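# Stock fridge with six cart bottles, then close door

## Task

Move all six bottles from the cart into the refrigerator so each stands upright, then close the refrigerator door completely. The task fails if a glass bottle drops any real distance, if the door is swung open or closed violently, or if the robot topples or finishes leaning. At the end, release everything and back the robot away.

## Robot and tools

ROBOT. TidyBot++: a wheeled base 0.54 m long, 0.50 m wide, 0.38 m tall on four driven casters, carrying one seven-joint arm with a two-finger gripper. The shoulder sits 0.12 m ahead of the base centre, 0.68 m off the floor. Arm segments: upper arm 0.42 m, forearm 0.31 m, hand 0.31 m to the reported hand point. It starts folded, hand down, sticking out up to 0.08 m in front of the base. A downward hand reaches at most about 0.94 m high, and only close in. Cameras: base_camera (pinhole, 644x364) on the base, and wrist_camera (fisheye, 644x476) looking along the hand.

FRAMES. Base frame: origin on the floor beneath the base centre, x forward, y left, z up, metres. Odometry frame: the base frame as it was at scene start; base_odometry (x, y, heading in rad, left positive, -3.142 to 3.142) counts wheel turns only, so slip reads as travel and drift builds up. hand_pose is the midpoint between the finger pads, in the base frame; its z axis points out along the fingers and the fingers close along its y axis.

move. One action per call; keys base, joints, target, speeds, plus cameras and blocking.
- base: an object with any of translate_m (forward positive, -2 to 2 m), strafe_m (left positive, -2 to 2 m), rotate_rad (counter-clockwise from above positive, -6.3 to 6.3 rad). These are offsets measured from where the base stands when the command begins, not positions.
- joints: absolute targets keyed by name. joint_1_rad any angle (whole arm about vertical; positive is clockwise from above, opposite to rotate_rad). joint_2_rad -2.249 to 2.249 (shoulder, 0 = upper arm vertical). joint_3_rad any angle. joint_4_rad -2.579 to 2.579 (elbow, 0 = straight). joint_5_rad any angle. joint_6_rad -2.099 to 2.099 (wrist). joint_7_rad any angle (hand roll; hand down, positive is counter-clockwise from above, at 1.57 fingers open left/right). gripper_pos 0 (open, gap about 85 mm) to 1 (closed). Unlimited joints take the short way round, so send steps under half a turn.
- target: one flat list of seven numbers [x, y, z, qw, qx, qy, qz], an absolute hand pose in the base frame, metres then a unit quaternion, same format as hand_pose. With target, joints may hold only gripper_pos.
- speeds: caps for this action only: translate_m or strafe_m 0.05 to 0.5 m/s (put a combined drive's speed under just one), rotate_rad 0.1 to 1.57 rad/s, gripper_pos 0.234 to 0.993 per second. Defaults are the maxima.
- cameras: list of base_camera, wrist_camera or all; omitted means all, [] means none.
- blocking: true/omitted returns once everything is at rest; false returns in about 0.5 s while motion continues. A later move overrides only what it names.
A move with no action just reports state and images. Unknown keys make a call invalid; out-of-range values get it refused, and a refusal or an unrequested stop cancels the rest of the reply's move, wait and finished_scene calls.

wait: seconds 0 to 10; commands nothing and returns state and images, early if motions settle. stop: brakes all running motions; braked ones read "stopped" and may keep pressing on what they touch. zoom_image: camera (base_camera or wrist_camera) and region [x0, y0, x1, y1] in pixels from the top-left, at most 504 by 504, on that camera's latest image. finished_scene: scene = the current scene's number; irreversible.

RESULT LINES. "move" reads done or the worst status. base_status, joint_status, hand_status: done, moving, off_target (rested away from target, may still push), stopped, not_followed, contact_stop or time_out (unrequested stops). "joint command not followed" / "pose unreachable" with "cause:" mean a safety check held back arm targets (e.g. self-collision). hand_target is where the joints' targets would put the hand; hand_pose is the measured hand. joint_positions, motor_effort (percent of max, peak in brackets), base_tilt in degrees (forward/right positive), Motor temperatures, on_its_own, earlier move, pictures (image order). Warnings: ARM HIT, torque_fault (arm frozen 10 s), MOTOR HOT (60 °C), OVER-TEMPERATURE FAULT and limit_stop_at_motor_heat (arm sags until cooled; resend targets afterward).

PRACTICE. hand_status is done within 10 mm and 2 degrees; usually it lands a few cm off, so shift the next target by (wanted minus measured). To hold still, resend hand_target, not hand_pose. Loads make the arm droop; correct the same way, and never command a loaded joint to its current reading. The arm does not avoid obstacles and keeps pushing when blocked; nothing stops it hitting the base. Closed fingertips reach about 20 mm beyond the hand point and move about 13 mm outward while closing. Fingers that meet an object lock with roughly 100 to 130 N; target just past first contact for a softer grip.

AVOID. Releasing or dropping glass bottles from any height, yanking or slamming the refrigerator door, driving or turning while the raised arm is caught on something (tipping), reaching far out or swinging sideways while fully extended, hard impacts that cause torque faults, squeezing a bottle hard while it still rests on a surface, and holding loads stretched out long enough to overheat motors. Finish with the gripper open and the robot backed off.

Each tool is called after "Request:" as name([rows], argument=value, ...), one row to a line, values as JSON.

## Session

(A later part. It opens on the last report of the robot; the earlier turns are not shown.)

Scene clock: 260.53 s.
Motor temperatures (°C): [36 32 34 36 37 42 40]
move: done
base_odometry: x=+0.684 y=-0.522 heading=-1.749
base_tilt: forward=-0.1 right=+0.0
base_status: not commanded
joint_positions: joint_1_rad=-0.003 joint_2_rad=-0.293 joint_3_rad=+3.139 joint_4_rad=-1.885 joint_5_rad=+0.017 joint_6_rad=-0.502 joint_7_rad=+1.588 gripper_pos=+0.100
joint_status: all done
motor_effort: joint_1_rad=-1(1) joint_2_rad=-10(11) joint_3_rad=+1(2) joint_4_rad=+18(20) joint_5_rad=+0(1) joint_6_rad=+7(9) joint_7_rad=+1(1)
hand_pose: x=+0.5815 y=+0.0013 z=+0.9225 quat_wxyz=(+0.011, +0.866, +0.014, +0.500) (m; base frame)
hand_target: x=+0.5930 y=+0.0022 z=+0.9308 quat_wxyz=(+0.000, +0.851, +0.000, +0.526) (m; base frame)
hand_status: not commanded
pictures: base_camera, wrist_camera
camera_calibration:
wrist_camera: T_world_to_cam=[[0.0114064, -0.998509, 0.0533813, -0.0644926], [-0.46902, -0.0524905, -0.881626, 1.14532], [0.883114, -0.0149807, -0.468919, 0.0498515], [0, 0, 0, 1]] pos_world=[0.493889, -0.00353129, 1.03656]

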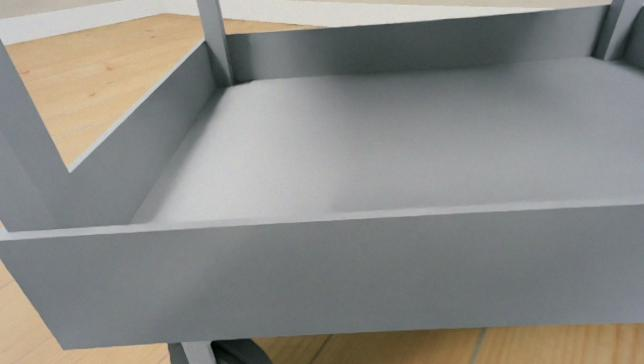

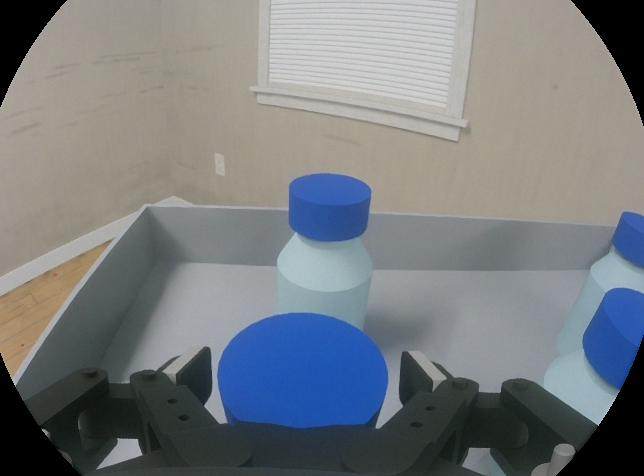

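Request:
move(base={"translate_m": 0.005}, cameras=["wrist_camera"])

Request:
move(joints={"gripper_pos": 0.45}, speeds={"gripper_pos": 0.234}, cameras=["wrist_camera"])

Scene clock: 265.23 s.
Motor temperatures (°C): [36 32 34 36 37 42 40]
move: done
base_odometry: x=+0.684 y=-0.528 heading=-1.749
base_tilt: forward=-0.2 right=+0.0
base_status: done
joint_positions: joint_1_rad=-0.003 joint_2_rad=-0.291 joint_3_rad=+3.139 joint_4_rad=-1.885 joint_5_rad=+0.017 joint_6_rad=-0.499 joint_7_rad=+1.588 gripper_pos=+0.100
joint_status: not commanded
motor_effort: joint_1_rad=-1(1) joint_2_rad=-10(13) joint_3_rad=+1(2) joint_4_rad=+18(19) joint_5_rad=+1(1) joint_6_rad=+7(9) joint_7_rad=+1(1)
hand_pose: x=+0.5822 y=+0.0013 z=+0.9226 quat_wxyz=(+0.011, +0.865, +0.014, +0.501) (m; base frame)
hand_target: x=+0.5930 y=+0.0022 z=+0.9308 quat_wxyz=(+0.000, +0.851, +0.000, +0.526) (m; base frame)
hand_status: not commanded
pictures: wrist_camera
camera_calibration:
wrist_camera: T_world_to_cam=[[0.0113829, -0.998509, 0.053386, -0.064481], [-0.467877, -0.052503, -0.882233, 1.14562], [0.88372, -0.0149358, -0.467777, 0.0478924], [0, 0, 0, 1]] pos_world=[0.494419, -0.00352117, 1.03655]

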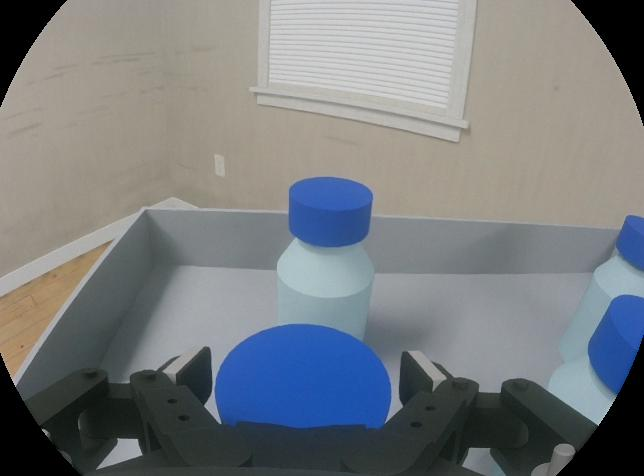

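Scene clock: 267.03 s.
Motor temperatures (°C): [36 32 34 36 37 42 40]
move: off_target
base_odometry: x=+0.684 y=-0.528 heading=-1.749
base_tilt: forward=-0.1 right=+0.1
base_status: not commanded
joint_positions: joint_1_rad=-0.003 joint_2_rad=-0.291 joint_3_rad=+3.139 joint_4_rad=-1.885 joint_5_rad=+0.017 joint_6_rad=-0.498 joint_7_rad=+1.588 gripper_pos=+0.414
joint_status: gripper_pos off_target (ended at +0.414, target +0.450)
motor_effort: joint_1_rad=+0(1) joint_2_rad=-8(10) joint_3_rad=+1(3) joint_4_rad=+18(19) joint_5_rad=+1(2) joint_6_rad=+7(8) joint_7_rad=+1(2)
hand_pose: x=+0.5824 y=+0.0013 z=+0.9229 quat_wxyz=(+0.011, +0.865, +0.014, +0.501) (m; base frame)
hand_target: x=+0.5930 y=+0.0022 z=+0.9308 quat_wxyz=(+0.000, +0.851, +0.000, +0.526) (m; base frame)
hand_status: not commanded
pictures: wrist_camera
camera_calibration:
wrist_camera: T_world_to_cam=[[0.0113417, -0.998509, 0.0533929, -0.0644755], [-0.466856, -0.052507, -0.882773, 1.14588], [0.884261, -0.0149146, -0.466755, 0.0466217], [0, 0, 0, 1]] pos_world=[0.494467, -0.00351715, 1.03676]

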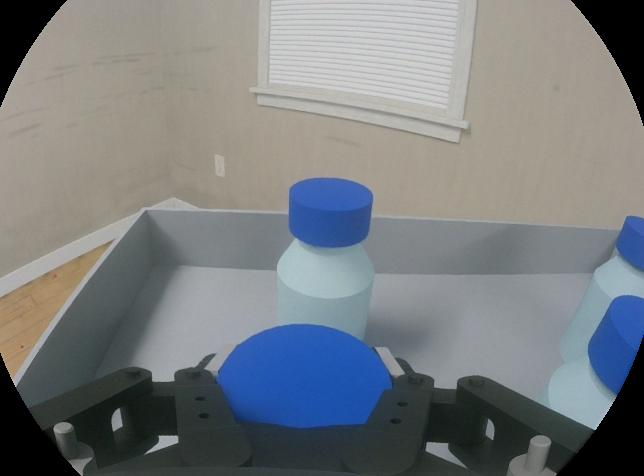

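Request:
move(joints={"joint_2_rad": -0.38, "joint_4_rad": -1.724, "joint_6_rad": -0.745}, cameras=["wrist_camera"])

Request:
move(joints={"joint_2_rad": -0.38, "joint_4_rad": -1.42, "joint_6_rad": -1.06}, cameras=["wrist_camera"])

Scene clock: 284.77 s.
Motor temperatures (°C): [36 32 34 36 37 42 40]
move: done
base_odometry: x=+0.684 y=-0.527 heading=-1.749
base_tilt: forward=-0.2 right=+0.1
base_status: not commanded
joint_positions: joint_1_rad=-0.003 joint_2_rad=-0.352 joint_3_rad=+3.139 joint_4_rad=-1.780 joint_5_rad=+0.017 joint_6_rad=-0.668 joint_7_rad=+1.588 gripper_pos=+0.414
joint_status: all done
motor_effort: joint_1_rad=-1(1) joint_2_rad=-10(14) joint_3_rad=+1(2) joint_4_rad=+21(23) joint_5_rad=+0(2) joint_6_rad=+10(11) joint_7_rad=+1(2)
hand_pose: x=+0.5546 y=+0.0004 z=+0.9655 quat_wxyz=(+0.011, +0.866, +0.013, +0.499) (m; base frame)
hand_target: x=+0.5396 y=+0.0021 z=+0.9890 quat_wxyz=(+0.000, +0.865, +0.000, +0.502) (m; base frame)
hand_status: not commanded
pictures: wrist_camera
camera_calibration:
wrist_camera: T_world_to_cam=[[0.00862906, -0.99854, 0.0533193, -0.0657141], [-0.471003, -0.0510946, -0.880651, 1.17071], [0.882089, -0.0175144, -0.470756, 0.0961546], [0, 0, 0, 1]] pos_world=[0.467158, -0.00411717, 1.07976]

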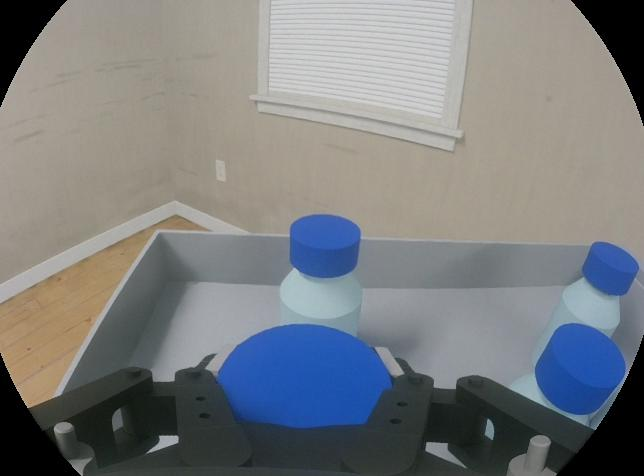

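Scene clock: 286.43 s.
Motor temperatures (°C): [36 32 34 36 37 42 40]
move: done
base_odometry: x=+0.684 y=-0.527 heading=-1.749
base_tilt: forward=-0.2 right=+0.0
base_status: not commanded
joint_positions: joint_1_rad=-0.003 joint_2_rad=-0.353 joint_3_rad=+3.139 joint_4_rad=-1.476 joint_5_rad=+0.017 joint_6_rad=-0.976 joint_7_rad=+1.588 gripper_pos=+0.414
joint_status: all done
motor_effort: joint_1_rad=+0(1) joint_2_rad=-9(12) joint_3_rad=+1(2) joint_4_rad=+20(23) joint_5_rad=-1(1) joint_6_rad=+10(12) joint_7_rad=+1(1)
hand_pose: x=+0.5257 y=-0.0008 z=+1.0561 quat_wxyz=(+0.012, +0.867, +0.011, +0.498) (m; base frame)
hand_target: x=+0.5027 y=+0.0021 z=+1.0745 quat_wxyz=(+0.000, +0.867, +0.000, +0.498) (m; base frame)
hand_status: not commanded
pictures: wrist_camera
camera_calibration:
wrist_camera: T_world_to_cam=[[0.00370633, -0.998651, 0.0517868, -0.0672838], [-0.473243, -0.0473725, -0.879657, 1.23698], [0.880924, -0.0212475, -0.472781, 0.167031], [0, 0, 0, 1]] pos_world=[0.4385, -0.00504517, 1.17057]

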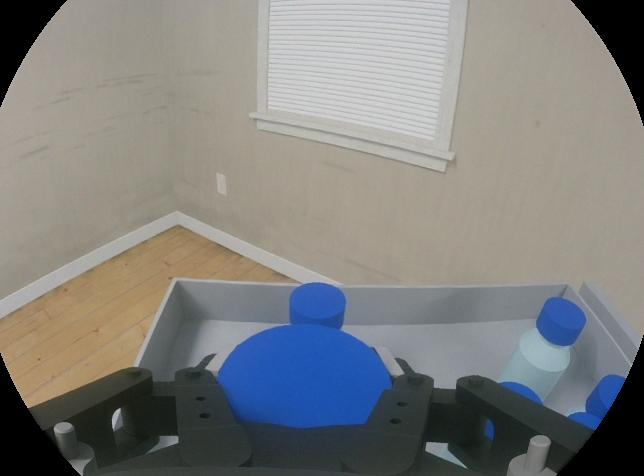

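Request:
move(base={"translate_m": -1.0665, "strafe_m": -0.059, "rotate_rad": 2.523}, speeds={"rotate_rad": 1.2}, cameras=["wrist_camera"])

Request:
move(joints={"joint_2_rad": -0.115, "joint_4_rad": -1.105, "joint_6_rad": -1.11})

Scene clock: 298.87 s.
Motor temperatures (°C): [36 32 35 36 37 42 40]
move: time_out
TORQUE WARNING: joint_5_rad reached its warning level (29.4 N m). A warning alone does not stop the arm.
base_odometry: x=+0.813 y=+0.530 heading=+0.765
base_tilt: forward=-0.2 right=+0.2
base_status: translate_m time_out (by the wheels' count: -1.064 of -1.067); strafe_m time_out (by the wheels' count: -0.060 of -0.059); rotate_rad time_out (by the wheels' count: +2.514 of +2.523)
joint_positions: joint_1_rad=+0.183 joint_2_rad=-0.432 joint_3_rad=+3.399 joint_4_rad=-1.441 joint_5_rad=+0.290 joint_6_rad=-1.127 joint_7_rad=+1.588 gripper_pos=+0.419
joint_status: not commanded
motor_effort: joint_1_rad=-31(46) joint_2_rad=+7(33) joint_3_rad=-38(53) joint_4_rad=+16(25) joint_5_rad=-39(56) joint_6_rad=+17(49) joint_7_rad=+0(3)
hand_pose: x=+0.3941 y=-0.2532 z=+1.0608 quat_wxyz=(+0.197, +0.852, -0.206, +0.438) (m; base frame)
hand_target: x=+0.5027 y=+0.0021 z=+1.0745 quat_wxyz=(+0.000, +0.867, +0.000, +0.498) (m; base frame)
hand_status: not commanded
pictures: wrist_camera
camera_calibration:
wrist_camera: T_world_to_cam=[[-0.524073, -0.833486, 0.175066, -0.200111], [-0.516264, 0.147412, -0.843647, 1.19492], [0.677362, -0.532513, -0.507554, 0.267492], [0, 0, 0, 1]] pos_world=[0.330832, -0.200493, 1.17889]

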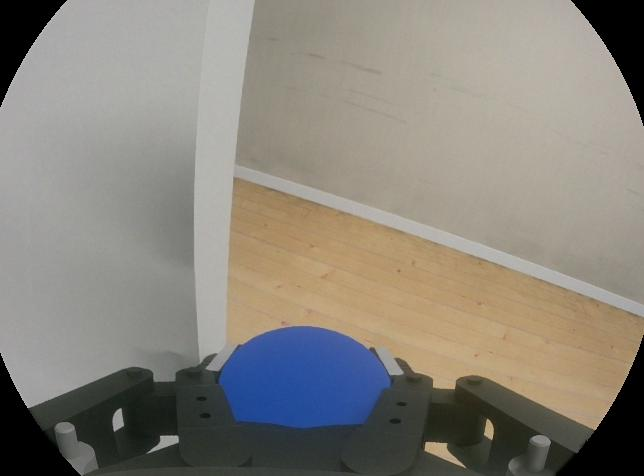

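not run: a stop that you did not command came earlier in this reply.

Request:
move(cameras=["base_camera"])

Scene clock: 305.70 s.
Motor temperatures (°C): [37 32 35 36 38 42 40]
base_odometry: x=+0.813 y=+0.530 heading=+0.765
base_tilt: forward=-0.2 right=+0.1
base_status: translate_m time_out (by the wheels' count: -1.064 of -1.067); strafe_m time_out (by the wheels' count: -0.060 of -0.059); rotate_rad time_out (by the wheels' count: +2.514 of +2.523)
joint_positions: joint_1_rad=+0.183 joint_2_rad=-0.432 joint_3_rad=+3.399 joint_4_rad=-1.441 joint_5_rad=+0.290 joint_6_rad=-1.127 joint_7_rad=+1.588 gripper_pos=+0.419
joint_status: not commanded
motor_effort: joint_1_rad=-31(46) joint_2_rad=+7(33) joint_3_rad=-38(53) joint_4_rad=+16(25) joint_5_rad=-39(56) joint_6_rad=+18(49) joint_7_rad=+0(3)
hand_pose: x=+0.3941 y=-0.2532 z=+1.0608 quat_wxyz=(+0.197, +0.852, -0.206, +0.438) (m; base frame)
hand_target: x=+0.5027 y=+0.0021 z=+1.0745 quat_wxyz=(+0.000, +0.867, +0.000, +0.498) (m; base frame)
hand_status: not commanded
pictures: base_camera

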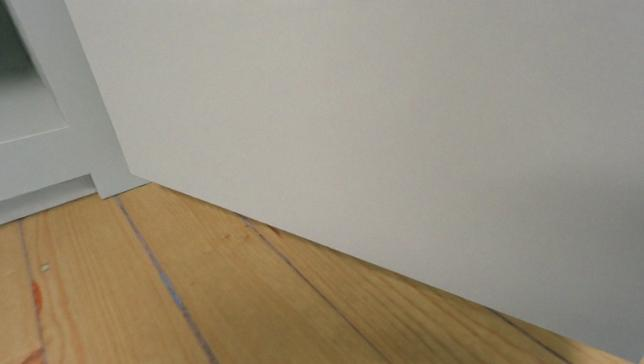

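Request:
move(base={"rotate_rad": -0.5}, speeds={"rotate_rad": 0.3})

Scene clock: 344.27 s.
Motor temperatures (°C): [37 32 37 36 39 42 40]
move: done
base_odometry: x=+0.813 y=+0.530 heading=+0.265
base_tilt: forward=-0.2 right=+0.1
base_status: done
joint_positions: joint_1_rad=+0.012 joint_2_rad=-0.386 joint_3_rad=+3.159 joint_4_rad=-1.443 joint_5_rad=+0.033 joint_6_rad=-1.127 joint_7_rad=+1.588 gripper_pos=+0.419
joint_status: not commanded
motor_effort: joint_1_rad=-1(29) joint_2_rad=-7(9) joint_3_rad=+2(35) joint_4_rad=+19(21) joint_5_rad=+0(36) joint_6_rad=+9(22) joint_7_rad=+1(1)
hand_pose: x=+0.4888 y=-0.0209 z=+1.0472 quat_wxyz=(+0.024, +0.887, -0.007, +0.460) (m; base frame)
hand_target: x=+0.5027 y=+0.0021 z=+1.0745 quat_wxyz=(+0.000, +0.867, +0.000, +0.498) (m; base frame)
hand_status: not commanded
pictures: base_camera, wrist_camera
camera_calibration:
wrist_camera: T_world_to_cam=[[-0.0355215, -0.997735, 0.0571192, -0.0731682], [-0.54837, -0.0283229, -0.835756, 1.20186], [0.835481, -0.0610098, -0.546122, 0.29306], [0, 0, 0, 1]] pos_world=[0.411621, -0.0210826, 1.16869]

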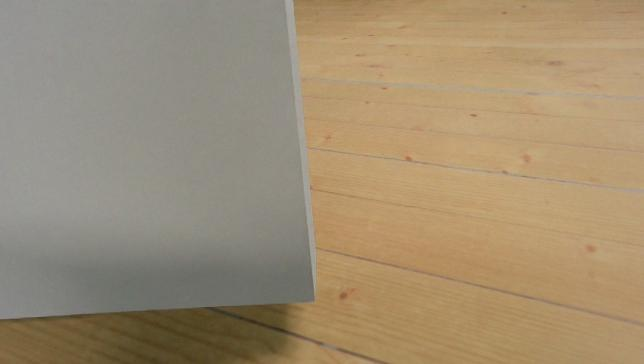

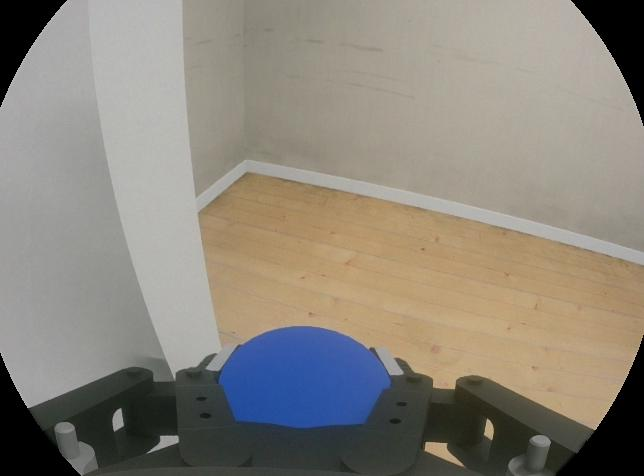

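Request:
move(base={"translate_m": -0.3, "strafe_m": -0.38}, speeds={"translate_m": 0.3}, cameras=["base_camera"])

Request:
move(base={"rotate_rad": 1.0}, speeds={"rotate_rad": 0.8})

Scene clock: 357.40 s.
Motor temperatures (°C): [37 32 37 36 39 42 40]
move: done
base_odometry: x=+0.623 y=+0.085 heading=+0.265
base_tilt: forward=-0.1 right=+0.0
base_status: done
joint_positions: joint_1_rad=+0.011 joint_2_rad=-0.378 joint_3_rad=+3.151 joint_4_rad=-1.443 joint_5_rad=+0.032 joint_6_rad=-1.127 joint_7_rad=+1.588 gripper_pos=+0.419
joint_status: not commanded
motor_effort: joint_1_rad=+0(2) joint_2_rad=-7(10) joint_3_rad=+2(4) joint_4_rad=+19(20) joint_5_rad=+0(2) joint_6_rad=+9(10) joint_7_rad=+1(1)
hand_pose: x=+0.4917 y=-0.0162 z=+1.0444 quat_wxyz=(+0.023, +0.889, -0.002, +0.457) (m; base frame)
hand_target: x=+0.5027 y=+0.0021 z=+1.0745 quat_wxyz=(+0.000, +0.867, +0.000, +0.498) (m; base frame)
hand_status: not commanded
pictures: base_camera

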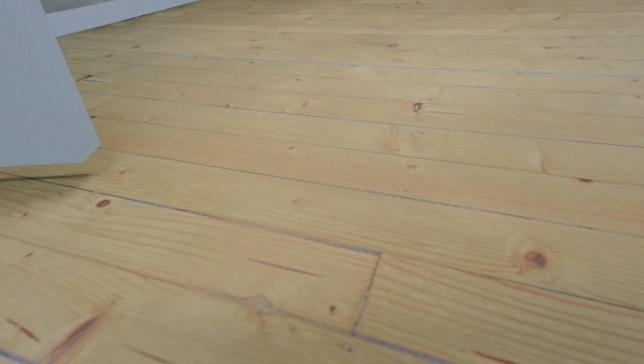

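Scene clock: 359.43 s.
Motor temperatures (°C): [37 32 37 36 39 42 40]
move: done
base_odometry: x=+0.623 y=+0.085 heading=+1.265
base_tilt: forward=-0.1 right=+0.1
base_status: done
joint_positions: joint_1_rad=+0.009 joint_2_rad=-0.378 joint_3_rad=+3.150 joint_4_rad=-1.443 joint_5_rad=+0.031 joint_6_rad=-1.127 joint_7_rad=+1.588 gripper_pos=+0.419
joint_status: not commanded
motor_effort: joint_1_rad=+0(1) joint_2_rad=-7(8) joint_3_rad=+1(3) joint_4_rad=+19(20) joint_5_rad=+0(2) joint_6_rad=+10(11) joint_7_rad=+0(1)
hand_pose: x=+0.4917 y=-0.0151 z=+1.0444 quat_wxyz=(+0.022, +0.889, -0.001, +0.457) (m; base frame)
hand_target: x=+0.5027 y=+0.0021 z=+1.0745 quat_wxyz=(+0.000, +0.867, +0.000, +0.498) (m; base frame)
hand_status: not commanded
pictures: base_camera, wrist_camera
camera_calibration:
wrist_camera: T_world_to_cam=[[-0.0231204, -0.997998, 0.0588628, -0.0750461], [-0.554273, -0.0362046, -0.831547, 1.19965], [0.832014, -0.0518518, -0.552327, 0.297791], [0, 0, 0, 1]] pos_world=[0.415432, -0.016022, 1.16646]

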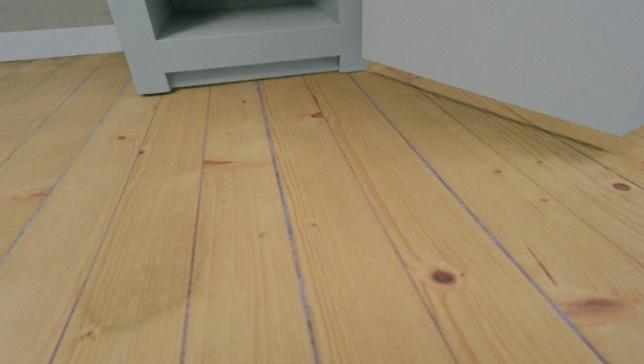

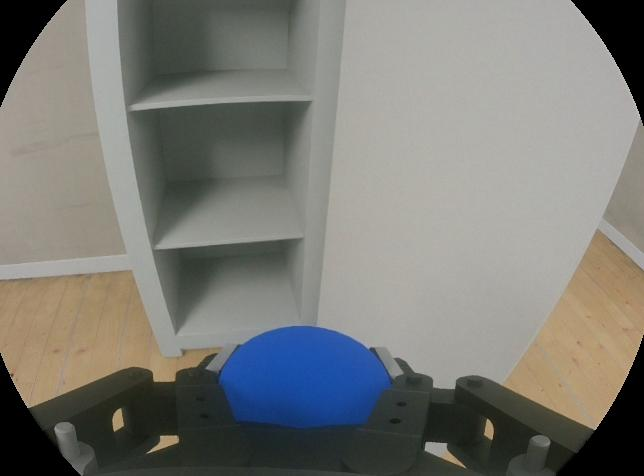

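Request:
zoom_image(camera="base_camera", region=[100, 40, 260, 130])

Request:
zoom_image(camera="base_camera", region=[290, 30, 450, 120])

Scaled by 3.150.

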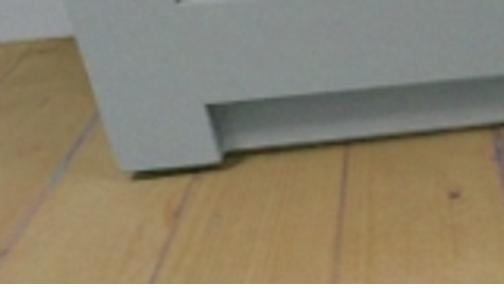

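Scaled by 3.150.

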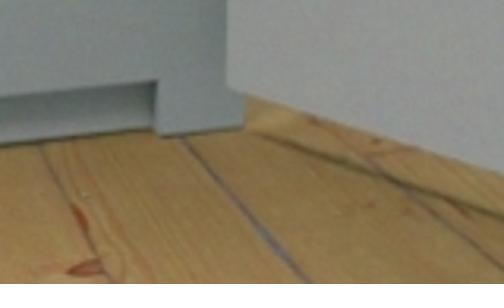

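Request:
move(base={"translate_m": 0.5374, "strafe_m": 0.2334, "rotate_rad": 0.142}, speeds={"translate_m": 0.3}, joints={"joint_1_rad": -0.012, "joint_2_rad": -0.115, "joint_3_rad": 3.13, "joint_4_rad": -1.105, "joint_5_rad": -0.08, "joint_6_rad": -1.09, "joint_7_rad": 1.57})

Scene clock: 400.13 s.
Motor temperatures (°C): [37 32 36 36 39 42 40]
move: done
base_odometry: x=+0.563 y=+0.668 heading=+1.408
base_tilt: forward=-0.1 right=+0.1
base_status: done
joint_positions: joint_1_rad=+0.001 joint_2_rad=-0.111 joint_3_rad=+3.144 joint_4_rad=-1.162 joint_5_rad=-0.036 joint_6_rad=-1.127 joint_7_rad=+1.588 gripper_pos=+0.419
joint_status: all done
motor_effort: joint_1_rad=-1(3) joint_2_rad=-16(19) joint_3_rad=+1(3) joint_4_rad=+19(20) joint_5_rad=-1(2) joint_6_rad=+9(11) joint_7_rad=+1(2)
hand_pose: x=+0.6008 y=+0.0101 z=+1.0787 quat_wxyz=(-0.014, +0.886, +0.007, +0.464) (m; base frame)
hand_target: x=+0.6040 y=+0.0354 z=+1.1212 quat_wxyz=(-0.045, +0.862, +0.012, +0.505) (m; base frame)
hand_status: not commanded
pictures: base_camera, wrist_camera
camera_calibration:
wrist_camera: T_world_to_cam=[[0.0240198, -0.999707, 0.00302505, -0.0175141], [-0.541154, -0.0155464, -0.84078, 1.29147], [0.84058, 0.0185583, -0.541369, 0.209622], [0, 0, 0, 1]] pos_world=[0.523101, -0.00132148, 1.19938]

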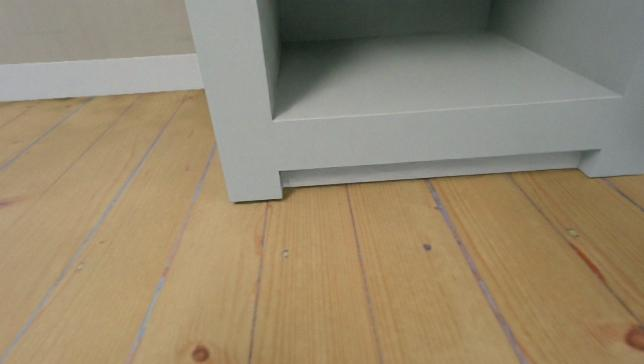

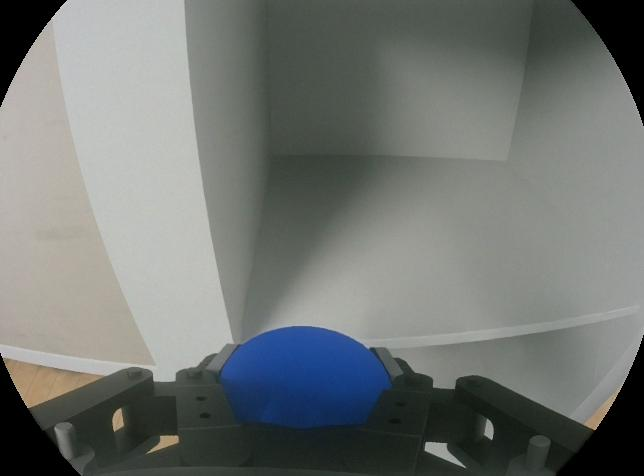

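Request:
zoom_image(camera="base_camera", region=[200, 150, 360, 240])

Request:
zoom_image(camera="base_camera", region=[484, 120, 644, 210])

Scaled by 3.150.

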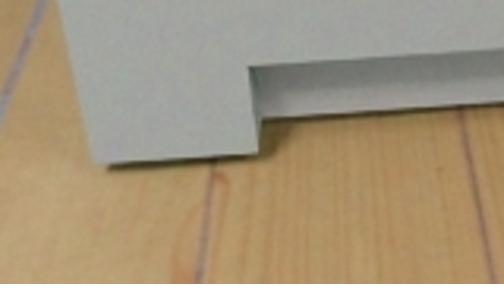

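Scaled by 3.150.

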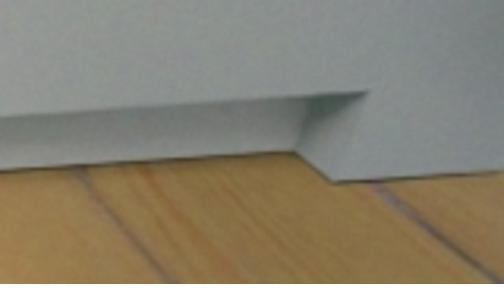

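Request:
move(base={"strafe_m": -0.035, "rotate_rad": 0.032}, joints={"joint_5_rad": 0.035, "joint_6_rad": -0.965})

Scene clock: 421.33 s.
Motor temperatures (°C): [37 32 36 37 38 42 40]
move: done
base_odometry: x=+0.597 y=+0.662 heading=+1.440
base_tilt: forward=-0.2 right=+0.1
base_status: done
joint_positions: joint_1_rad=-0.005 joint_2_rad=-0.111 joint_3_rad=+3.141 joint_4_rad=-1.154 joint_5_rad=+0.035 joint_6_rad=-1.025 joint_7_rad=+1.588 gripper_pos=+0.419
joint_status: all done
motor_effort: joint_1_rad=-1(2) joint_2_rad=-16(18) joint_3_rad=+1(3) joint_4_rad=+19(21) joint_5_rad=-1(2) joint_6_rad=+10(12) joint_7_rad=+1(1)
hand_pose: x=+0.6174 y=-0.0050 z=+1.1101 quat_wxyz=(+0.021, +0.859, +0.010, +0.511) (m; base frame)
hand_target: x=+0.6219 y=+0.0048 z=+1.1557 quat_wxyz=(+0.011, +0.829, +0.010, +0.559) (m; base frame)
hand_status: not commanded
pictures: base_camera, wrist_camera
camera_calibration:
wrist_camera: T_world_to_cam=[[-0.00680603, -0.997792, 0.0660593, -0.0840091], [-0.446549, -0.0560756, -0.893, 1.32597], [0.894733, -0.0355765, -0.445181, 0.0724507], [0, 0, 0, 1]] pos_world=[0.526716, -0.0068914, 1.2219]

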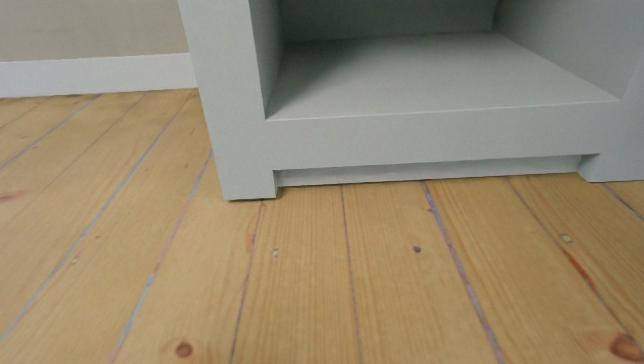

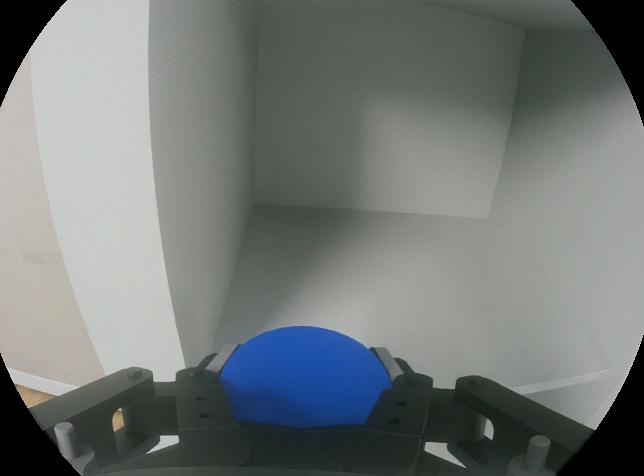

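Request:
move(base={"translate_m": 0.336}, speeds={"translate_m": 0.15}, joints={"joint_4_rad": -1.175})

Scene clock: 433.87 s.
Motor temperatures (°C): [37 32 36 37 38 42 40]
move: done
base_odometry: x=+0.641 y=+0.995 heading=+1.440
base_tilt: forward=-0.2 right=+0.1
base_status: done
joint_positions: joint_1_rad=-0.005 joint_2_rad=-0.106 joint_3_rad=+3.141 joint_4_rad=-1.180 joint_5_rad=+0.035 joint_6_rad=-1.025 joint_7_rad=+1.588 gripper_pos=+0.419
joint_status: all done
motor_effort: joint_1_rad=-1(1) joint_2_rad=-17(20) joint_3_rad=+1(2) joint_4_rad=+20(21) joint_5_rad=+0(1) joint_6_rad=+10(11) joint_7_rad=+0(2)
hand_pose: x=+0.6196 y=-0.0050 z=+1.0932 quat_wxyz=(+0.021, +0.867, +0.011, +0.498) (m; base frame)
hand_target: x=+0.6245 y=+0.0048 z=+1.1170 quat_wxyz=(+0.012, +0.848, +0.011, +0.530) (m; base frame)
hand_status: not commanded
pictures: base_camera, wrist_camera
camera_calibration:
wrist_camera: T_world_to_cam=[[-0.004728, -0.99778, 0.066421, -0.0845522], [-0.474378, -0.0562343, -0.878523, 1.31327], [0.880309, -0.0356623, -0.473059, 0.102406], [0, 0, 0, 1]] pos_world=[0.532436, -0.00686181, 1.2078]

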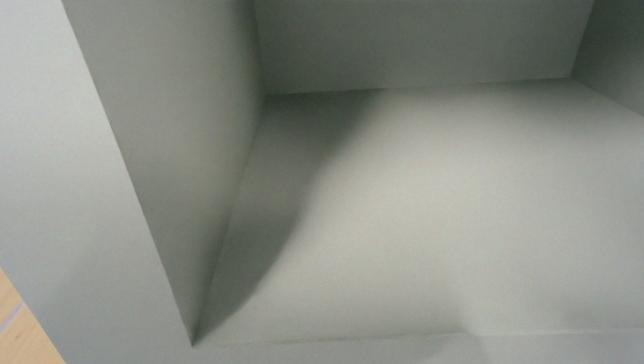

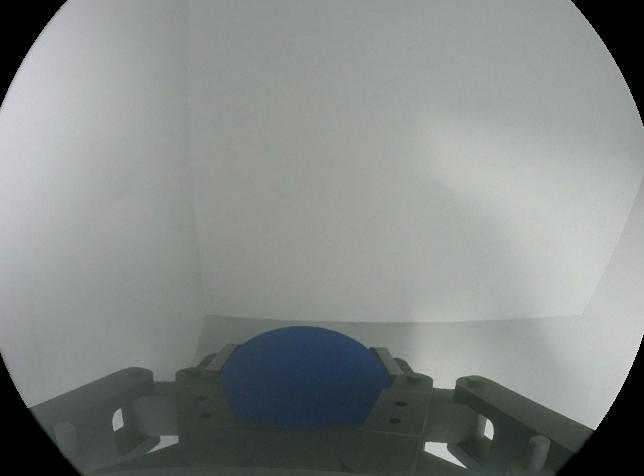

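Request:
move(joints={"joint_2_rad": -0.17, "joint_4_rad": -1.25, "joint_6_rad": -0.9}, cameras=["wrist_camera"])

Scene clock: 442.90 s.
Motor temperatures (°C): [37 32 36 37 38 42 40]
move: done
base_odometry: x=+0.641 y=+0.995 heading=+1.440
base_tilt: forward=-0.2 right=+0.0
base_status: not commanded
joint_positions: joint_1_rad=-0.005 joint_2_rad=-0.130 joint_3_rad=+3.141 joint_4_rad=-1.249 joint_5_rad=+0.035 joint_6_rad=-0.996 joint_7_rad=+1.588 gripper_pos=+0.419
joint_status: all done
motor_effort: joint_1_rad=-1(1) joint_2_rad=-16(18) joint_3_rad=+1(1) joint_4_rad=+20(21) joint_5_rad=+1(1) joint_6_rad=+10(12) joint_7_rad=+1(1)
hand_pose: x=+0.6133 y=-0.0049 z=+1.0754 quat_wxyz=(+0.020, +0.871, +0.011, +0.491) (m; base frame)
hand_target: x=+0.6105 y=+0.0052 z=+1.1209 quat_wxyz=(+0.012, +0.836, +0.012, +0.549) (m; base frame)
hand_status: not commanded
pictures: wrist_camera
camera_calibration:
wrist_camera: T_world_to_cam=[[-0.00278981, -0.997745, 0.0670602, -0.0851377], [-0.488018, -0.0571741, -0.870959, 1.2949], [0.872829, -0.0351564, -0.486758, 0.11879], [0, 0, 0, 1]] pos_world=[0.528014, -0.00673476, 1.19134]

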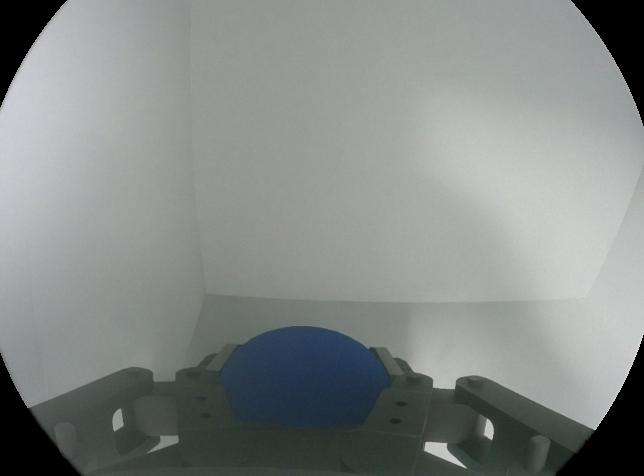

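Request:
move(joints={"joint_2_rad": -0.178, "joint_4_rad": -1.29, "joint_6_rad": -0.87}, cameras=[])

Request:
move(joints={"joint_2_rad": -0.185, "joint_4_rad": -1.31, "joint_6_rad": -0.86}, cameras=["wrist_camera"])

Scene clock: 446.13 s.
Motor temperatures (°C): [37 32 36 37 38 42 40]
move: done
base_odometry: x=+0.641 y=+0.995 heading=+1.440
base_tilt: forward=-0.1 right=+0.1
base_status: not commanded
joint_positions: joint_1_rad=-0.005 joint_2_rad=-0.143 joint_3_rad=+3.141 joint_4_rad=-1.281 joint_5_rad=+0.035 joint_6_rad=-0.963 joint_7_rad=+1.588 gripper_pos=+0.419
joint_status: all done
motor_effort: joint_1_rad=+0(1) joint_2_rad=-16(16) joint_3_rad=+1(2) joint_4_rad=+20(20) joint_5_rad=+0(1) joint_6_rad=+9(10) joint_7_rad=+1(1)
hand_pose: x=+0.6130 y=-0.0047 z=+1.0726 quat_wxyz=(+0.020, +0.868, +0.012, +0.497) (m; base frame)
hand_target: x=+0.6115 y=+0.0054 z=+1.1108 quat_wxyz=(+0.012, +0.836, +0.012, +0.548) (m; base frame)
hand_status: not commanded
pictures: none
No camera images: "cameras" was empty.

Scene clock: 446.70 s.
Motor temperatures (°C): [37 32 36 37 38 42 40]
move: done
base_odometry: x=+0.641 y=+0.995 heading=+1.440
base_tilt: forward=-0.1 right=+0.0
base_status: not commanded
joint_positions: joint_1_rad=-0.005 joint_2_rad=-0.152 joint_3_rad=+3.141 joint_4_rad=-1.296 joint_5_rad=+0.035 joint_6_rad=-0.948 joint_7_rad=+1.588 gripper_pos=+0.419
joint_status: all done
motor_effort: joint_1_rad=+0(1) joint_2_rad=-14(15) joint_3_rad=+1(1) joint_4_rad=+19(20) joint_5_rad=+1(1) joint_6_rad=+9(9) joint_7_rad=+1(1)
hand_pose: x=+0.6113 y=-0.0046 z=+1.0730 quat_wxyz=(+0.020, +0.865, +0.012, +0.501) (m; base frame)
hand_target: x=+0.6100 y=+0.0055 z=+1.1058 quat_wxyz=(+0.012, +0.837, +0.012, +0.547) (m; base frame)
hand_status: not commanded
pictures: wrist_camera
camera_calibration:
wrist_camera: T_world_to_cam=[[-0.00279342, -0.997708, 0.0676092, -0.085274], [-0.467804, -0.0584516, -0.881897, 1.29119], [0.883828, -0.0340913, -0.466568, 0.0910183], [0, 0, 0, 1]] pos_world=[0.523343, -0.00650326, 1.18693]

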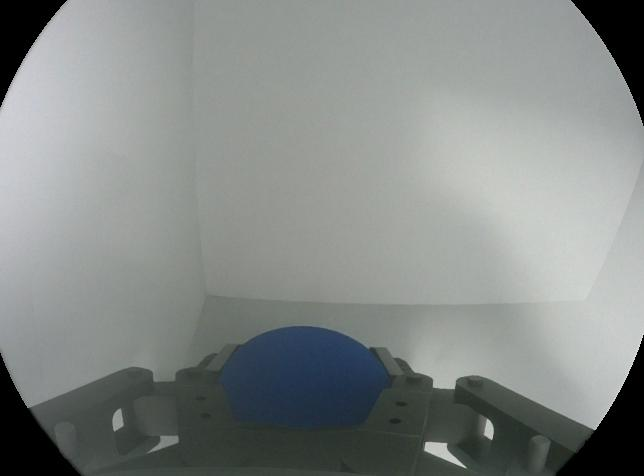

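Request:
move(joints={"joint_1_rad": -0.012, "joint_2_rad": -0.19, "joint_3_rad": 3.13, "joint_4_rad": -1.33, "joint_5_rad": 0.035, "joint_6_rad": -0.86, "joint_7_rad": 1.57}, cameras=["wrist_camera"])

Scene clock: 480.80 s.
Motor temperatures (°C): [37 32 35 36 38 42 40]
move: done
base_odometry: x=+0.641 y=+0.995 heading=+1.440
base_tilt: forward=-0.1 right=+0.1
base_status: not commanded
joint_positions: joint_1_rad=-0.005 joint_2_rad=-0.161 joint_3_rad=+3.141 joint_4_rad=-1.309 joint_5_rad=+0.035 joint_6_rad=-0.938 joint_7_rad=+1.588 gripper_pos=+0.419
joint_status: all done
motor_effort: joint_1_rad=+0(1) joint_2_rad=-13(15) joint_3_rad=+1(2) joint_4_rad=+17(19) joint_5_rad=+0(1) joint_6_rad=+7(9) joint_7_rad=+1(1)
hand_pose: x=+0.6089 y=-0.0045 z=+1.0732 quat_wxyz=(+0.020, +0.864, +0.012, +0.504) (m; base frame)
hand_target: x=+0.6081 y=+0.0054 z=+1.0968 quat_wxyz=(+0.012, +0.841, +0.013, +0.540) (m; base frame)
hand_status: not commanded
pictures: wrist_camera
camera_calibration:
wrist_camera: T_world_to_cam=[[-0.00291911, -0.997701, 0.0677053, -0.0852678], [-0.462009, -0.0587008, -0.884931, 1.28999], [0.886871, -0.0338636, -0.460775, 0.0851427], [0, 0, 0, 1]] pos_world=[0.520225, -0.00646534, 1.18655]

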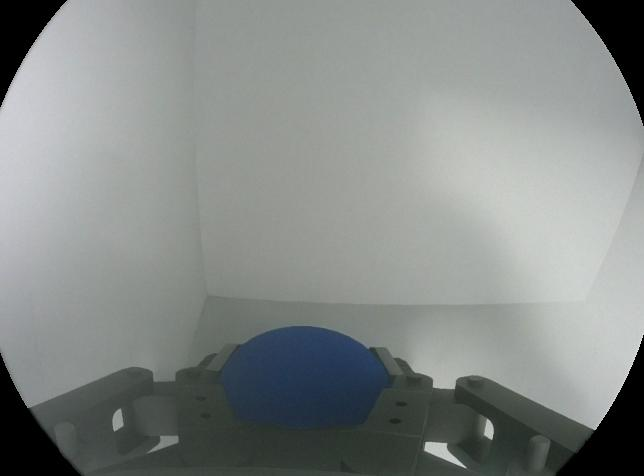

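Request:
move(joints={"joint_1_rad": -0.012, "joint_2_rad": -0.195, "joint_3_rad": 3.13, "joint_4_rad": -1.355, "joint_5_rad": 0.035, "joint_6_rad": -0.86, "joint_7_rad": 1.57}, cameras=[])

Request:
move(joints={"joint_1_rad": -0.012, "joint_2_rad": -0.197, "joint_3_rad": 3.13, "joint_4_rad": -1.37, "joint_5_rad": 0.035, "joint_6_rad": -0.86, "joint_7_rad": 1.57}, cameras=["wrist_camera"])

Scene clock: 487.37 s.
Motor temperatures (°C): [37 32 35 36 38 42 40]
move: done
base_odometry: x=+0.641 y=+0.995 heading=+1.440
base_tilt: forward=-0.1 right=+0.1
base_status: not commanded
joint_positions: joint_1_rad=-0.005 joint_2_rad=-0.173 joint_3_rad=+3.141 joint_4_rad=-1.324 joint_5_rad=+0.035 joint_6_rad=-0.925 joint_7_rad=+1.588 gripper_pos=+0.419
joint_status: all done
motor_effort: joint_1_rad=-1(1) joint_2_rad=-12(13) joint_3_rad=+1(2) joint_4_rad=+16(17) joint_5_rad=+1(1) joint_6_rad=+5(7) joint_7_rad=+1(2)
hand_pose: x=+0.6060 y=-0.0044 z=+1.0735 quat_wxyz=(+0.021, +0.861, +0.012, +0.507) (m; base frame)
hand_target: x=+0.6059 y=+0.0054 z=+1.0850 quat_wxyz=(+0.012, +0.847, +0.013, +0.532) (m; base frame)
hand_status: not commanded
pictures: none
No camera images: "cameras" was empty.

Scene clock: 487.90 s.
Motor temperatures (°C): [37 32 35 36 38 42 40]
move: done
base_odometry: x=+0.641 y=+0.995 heading=+1.440
base_tilt: forward=-0.1 right=+0.1
base_status: not commanded
joint_positions: joint_1_rad=-0.005 joint_2_rad=-0.179 joint_3_rad=+3.141 joint_4_rad=-1.333 joint_5_rad=+0.035 joint_6_rad=-0.918 joint_7_rad=+1.588 gripper_pos=+0.419
joint_status: all done
motor_effort: joint_1_rad=-1(2) joint_2_rad=-12(13) joint_3_rad=+1(1) joint_4_rad=+15(16) joint_5_rad=-1(1) joint_6_rad=+4(6) joint_7_rad=+1(2)
hand_pose: x=+0.6046 y=-0.0044 z=+1.0738 quat_wxyz=(+0.021, +0.860, +0.012, +0.510) (m; base frame)
hand_target: x=+0.6049 y=+0.0053 z=+1.0775 quat_wxyz=(+0.012, +0.850, +0.013, +0.526) (m; base frame)
hand_status: not commanded
pictures: wrist_camera
camera_calibration:
wrist_camera: T_world_to_cam=[[-0.00320405, -0.997688, 0.0678912, -0.0852373], [-0.449715, -0.0592011, -0.891208, 1.28788], [0.893167, -0.0333871, -0.448485, 0.0722529], [0, 0, 0, 1]] pos_world=[0.514371, -0.00638403, 1.18596]

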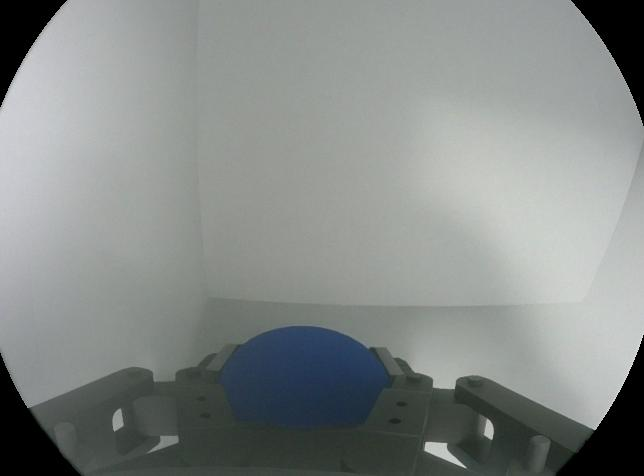

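Request:
move(joints={"joint_1_rad": -0.012, "joint_2_rad": -0.197, "joint_3_rad": 3.13, "joint_4_rad": -1.385, "joint_5_rad": 0.035, "joint_6_rad": -0.88, "joint_7_rad": 1.57}, cameras=[])

Scene clock: 502.37 s.
Motor temperatures (°C): [37 33 35 36 38 42 40]
move: done
base_odometry: x=+0.641 y=+0.995 heading=+1.440
base_tilt: forward=-0.2 right=+0.1
base_status: not commanded
joint_positions: joint_1_rad=-0.005 joint_2_rad=-0.186 joint_3_rad=+3.141 joint_4_rad=-1.340 joint_5_rad=+0.035 joint_6_rad=-0.918 joint_7_rad=+1.588 gripper_pos=+0.419
joint_status: all done
motor_effort: joint_1_rad=+0(1) joint_2_rad=-10(11) joint_3_rad=+1(1) joint_4_rad=+14(15) joint_5_rad=+0(1) joint_6_rad=+3(5) joint_7_rad=+1(1)
hand_pose: x=+0.6016 y=-0.0044 z=+1.0734 quat_wxyz=(+0.021, +0.860, +0.012, +0.510) (m; base frame)
hand_target: x=+0.6017 y=+0.0051 z=+1.0635 quat_wxyz=(+0.012, +0.859, +0.013, +0.511) (m; base frame)
hand_status: not commanded
pictures: none
No camera images: "cameras" was empty.

Request:
move(joints={"gripper_pos": 0.22}, speeds={"gripper_pos": 0.234}, cameras=["wrist_camera"])

Scene clock: 507.73 s.
Motor temperatures (°C): [37 33 35 36 38 42 40]
move: done
base_odometry: x=+0.641 y=+0.995 heading=+1.440
base_tilt: forward=-0.2 right=+0.1
base_status: not commanded
joint_positions: joint_1_rad=-0.005 joint_2_rad=-0.186 joint_3_rad=+3.141 joint_4_rad=-1.368 joint_5_rad=+0.035 joint_6_rad=-0.918 joint_7_rad=+1.588 gripper_pos=+0.219
joint_status: all done
motor_effort: joint_1_rad=-1(1) joint_2_rad=-12(13) joint_3_rad=+1(2) joint_4_rad=+18(18) joint_5_rad=-1(1) joint_6_rad=+7(8) joint_7_rad=+0(1)
hand_pose: x=+0.6008 y=-0.0044 z=+1.0575 quat_wxyz=(+0.020, +0.867, +0.013, +0.498) (m; base frame)
hand_target: x=+0.6017 y=+0.0051 z=+1.0635 quat_wxyz=(+0.012, +0.859, +0.013, +0.511) (m; base frame)
hand_status: not commanded
pictures: wrist_camera
camera_calibration:
wrist_camera: T_world_to_cam=[[-0.00129819, -0.997676, 0.0681283, -0.0855619], [-0.474598, -0.0593521, -0.878199, 1.27281], [0.880202, -0.0334736, -0.473418, 0.102528], [0, 0, 0, 1]] pos_world=[0.513715, -0.00638734, 1.17215]

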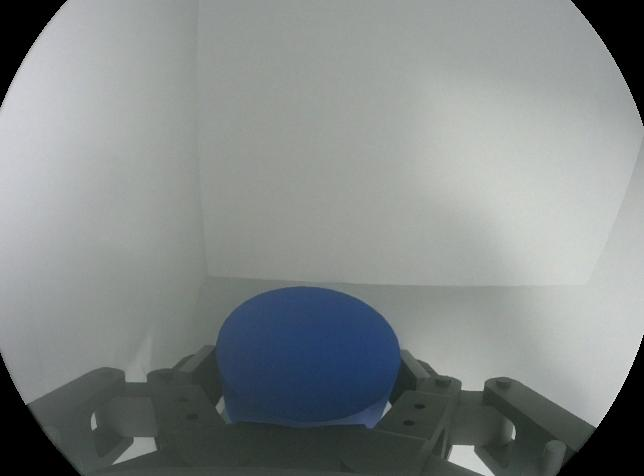

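Request:
move(base={"translate_m": -0.2}, speeds={"translate_m": 0.15}, cameras=["wrist_camera"])

Scene clock: 514.73 s.
Motor temperatures (°C): [37 33 35 36 38 42 40]
move: done
base_odometry: x=+0.615 y=+0.797 heading=+1.440
base_tilt: forward=-0.2 right=+0.1
base_status: done
joint_positions: joint_1_rad=-0.005 joint_2_rad=-0.191 joint_3_rad=+3.141 joint_4_rad=-1.368 joint_5_rad=+0.035 joint_6_rad=-0.918 joint_7_rad=+1.588 gripper_pos=+0.219
joint_status: not commanded
motor_effort: joint_1_rad=-1(1) joint_2_rad=-12(17) joint_3_rad=+1(2) joint_4_rad=+18(18) joint_5_rad=+0(1) joint_6_rad=+7(8) joint_7_rad=+1(1)
hand_pose: x=+0.5988 y=-0.0044 z=+1.0600 quat_wxyz=(+0.020, +0.866, +0.012, +0.500) (m; base frame)
hand_target: x=+0.6017 y=+0.0051 z=+1.0635 quat_wxyz=(+0.012, +0.859, +0.013, +0.511) (m; base frame)
hand_status: not commanded
pictures: wrist_camera
camera_calibration:
wrist_camera: T_world_to_cam=[[-0.00165252, -0.997677, 0.0680956, -0.0854972], [-0.470024, -0.05933, -0.880658, 1.2739], [0.882652, -0.0334619, -0.468834, 0.0991594], [0, 0, 0, 1]] pos_world=[0.511099, -0.00640003, 1.17418]

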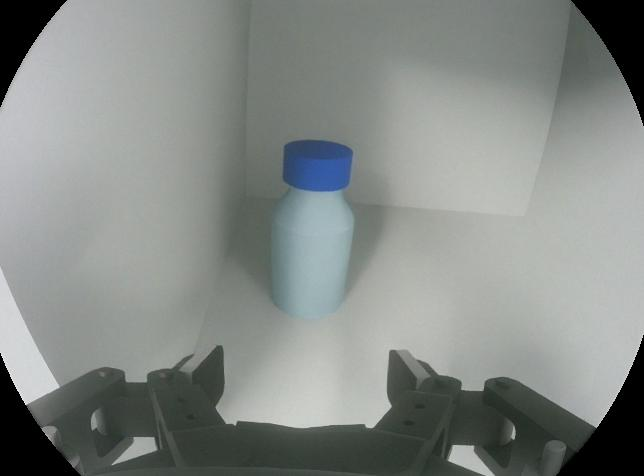

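Request:
move(base={"translate_m": -0.68}, speeds={"translate_m": 0.4}, joints={"joint_1_rad": 0.0, "joint_2_rad": -0.38, "joint_3_rad": 3.14, "joint_4_rad": -1.42, "joint_5_rad": -0.02, "joint_6_rad": -1.06, "joint_7_rad": 1.57}, cameras=["base_camera"])

Scene clock: 563.90 s.
Motor temperatures (°C): [36 33 35 36 38 42 40]
move: done
base_odometry: x=+0.527 y=+0.122 heading=+1.440
base_tilt: forward=-0.2 right=+0.1
base_status: done
joint_positions: joint_1_rad=-0.005 joint_2_rad=-0.377 joint_3_rad=+3.141 joint_4_rad=-1.399 joint_5_rad=+0.021 joint_6_rad=-0.973 joint_7_rad=+1.588 gripper_pos=+0.219
joint_status: all done
motor_effort: joint_1_rad=+0(1) joint_2_rad=-5(17) joint_3_rad=+1(2) joint_4_rad=+17(19) joint_5_rad=+0(1) joint_6_rad=+8(9) joint_7_rad=+1(2)
hand_pose: x=+0.5158 y=-0.0016 z=+1.1089 quat_wxyz=(+0.014, +0.840, +0.010, +0.542) (m; base frame)
hand_target: x=+0.5027 y=+0.0076 z=+1.0746 quat_wxyz=(-0.010, +0.867, +0.001, +0.498) (m; base frame)
hand_status: not commanded
pictures: base_camera

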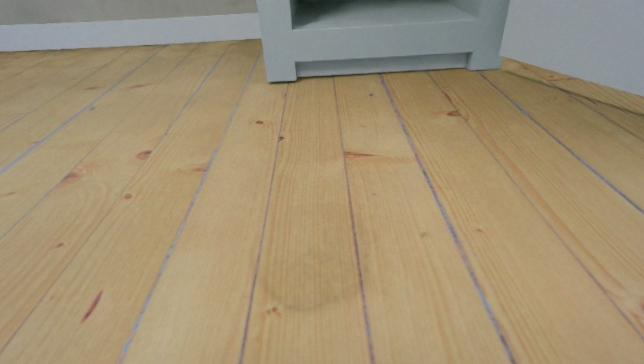

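Request:
move(base={"translate_m": -0.243, "strafe_m": -0.446, "rotate_rad": -2.62}, speeds={"translate_m": 0.35, "rotate_rad": 1.2, "gripper_pos": 0.5}, joints={"joint_1_rad": 0.0, "joint_2_rad": -0.285, "joint_3_rad": 3.14, "joint_4_rad": -1.6, "joint_5_rad": 0.0, "joint_6_rad": -0.9, "joint_7_rad": 1.57, "gripper_pos": 0.28}, cameras=["wrist_camera"])

Scene clock: 580.40 s.
Motor temperatures (°C): [36 32 35 36 38 42 40]
move: done
base_odometry: x=+0.937 y=-0.177 heading=-1.180
base_tilt: forward=-0.2 right=+0.1
base_status: done
joint_positions: joint_1_rad=-0.005 joint_2_rad=-0.286 joint_3_rad=+3.139 joint_4_rad=-1.586 joint_5_rad=+0.017 joint_6_rad=-0.966 joint_7_rad=+1.588 gripper_pos=+0.279
joint_status: all done
motor_effort: joint_1_rad=+0(2) joint_2_rad=-9(13) joint_3_rad=+1(5) joint_4_rad=+18(20) joint_5_rad=+0(2) joint_6_rad=+7(9) joint_7_rad=+1(2)
hand_pose: x=+0.5422 y=+0.0000 z=+0.9701 quat_wxyz=(+0.011, +0.906, +0.013, +0.424) (m; base frame)
hand_target: x=+0.5537 y=+0.0021 z=+0.9782 quat_wxyz=(+0.000, +0.895, +0.000, +0.447) (m; base frame)
hand_status: not commanded
pictures: wrist_camera
camera_calibration:
wrist_camera: T_world_to_cam=[[0.0141289, -0.99858, 0.0513715, -0.0673964], [-0.613462, -0.0492279, -0.788188, 1.15646], [0.789598, -0.0203783, -0.613286, 0.297657], [0, 0, 0, 1]] pos_world=[0.475367, -0.00430488, 1.09752]

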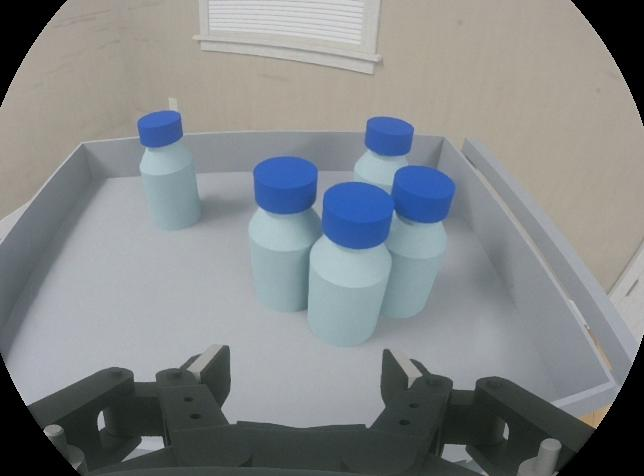

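Request:
zoom_image(camera="wrist_camera", region=[230, 100, 480, 350])

Scaled by 2.016.

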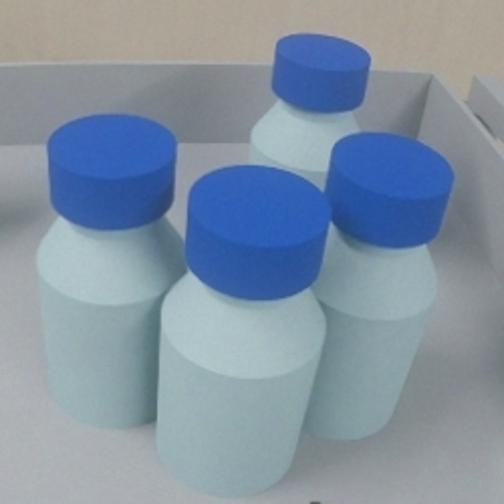

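Request:
move(base={"strafe_m": -0.0344}, speeds={"strafe_m": 0.1}, joints={"joint_1_rad": 0.0, "joint_2_rad": -0.285, "joint_3_rad": 3.14, "joint_4_rad": -1.905, "joint_5_rad": 0.0, "joint_6_rad": -0.415, "joint_7_rad": 1.57}, cameras=["wrist_camera"])

Scene clock: 606.67 s.
Motor temperatures (°C): [36 32 35 36 38 42 40]
move: done
base_odometry: x=+0.905 y=-0.190 heading=-1.181
base_tilt: forward=-0.2 right=+0.1
base_status: done
joint_positions: joint_1_rad=-0.005 joint_2_rad=-0.286 joint_3_rad=+3.139 joint_4_rad=-1.884 joint_5_rad=+0.017 joint_6_rad=-0.502 joint_7_rad=+1.588 gripper_pos=+0.279
joint_status: all done
motor_effort: joint_1_rad=-1(2) joint_2_rad=-10(11) joint_3_rad=+1(3) joint_4_rad=+19(19) joint_5_rad=+0(2) joint_6_rad=+7(8) joint_7_rad=+1(2)
hand_pose: x=+0.5831 y=+0.0021 z=+0.9195 quat_wxyz=(+0.010, +0.867, +0.015, +0.497) (m; base frame)
hand_target: x=+0.5930 y=+0.0022 z=+0.9308 quat_wxyz=(+0.000, +0.851, +0.000, +0.525) (m; base frame)
hand_status: not commanded
pictures: wrist_camera
camera_calibration:
wrist_camera: T_world_to_cam=[[0.0135767, -0.998475, 0.0535111, -0.0648896], [-0.474941, -0.0535333, -0.878388, 1.14392], [0.879913, -0.013489, -0.474943, 0.0544849], [0, 0, 0, 1]] pos_world=[0.496235, -0.00281767, 1.03416]

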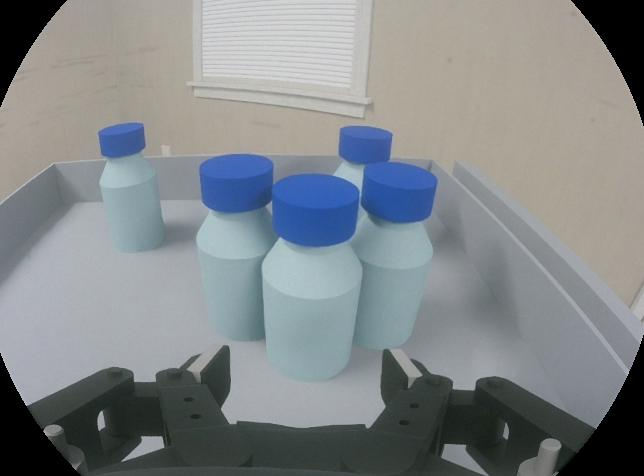

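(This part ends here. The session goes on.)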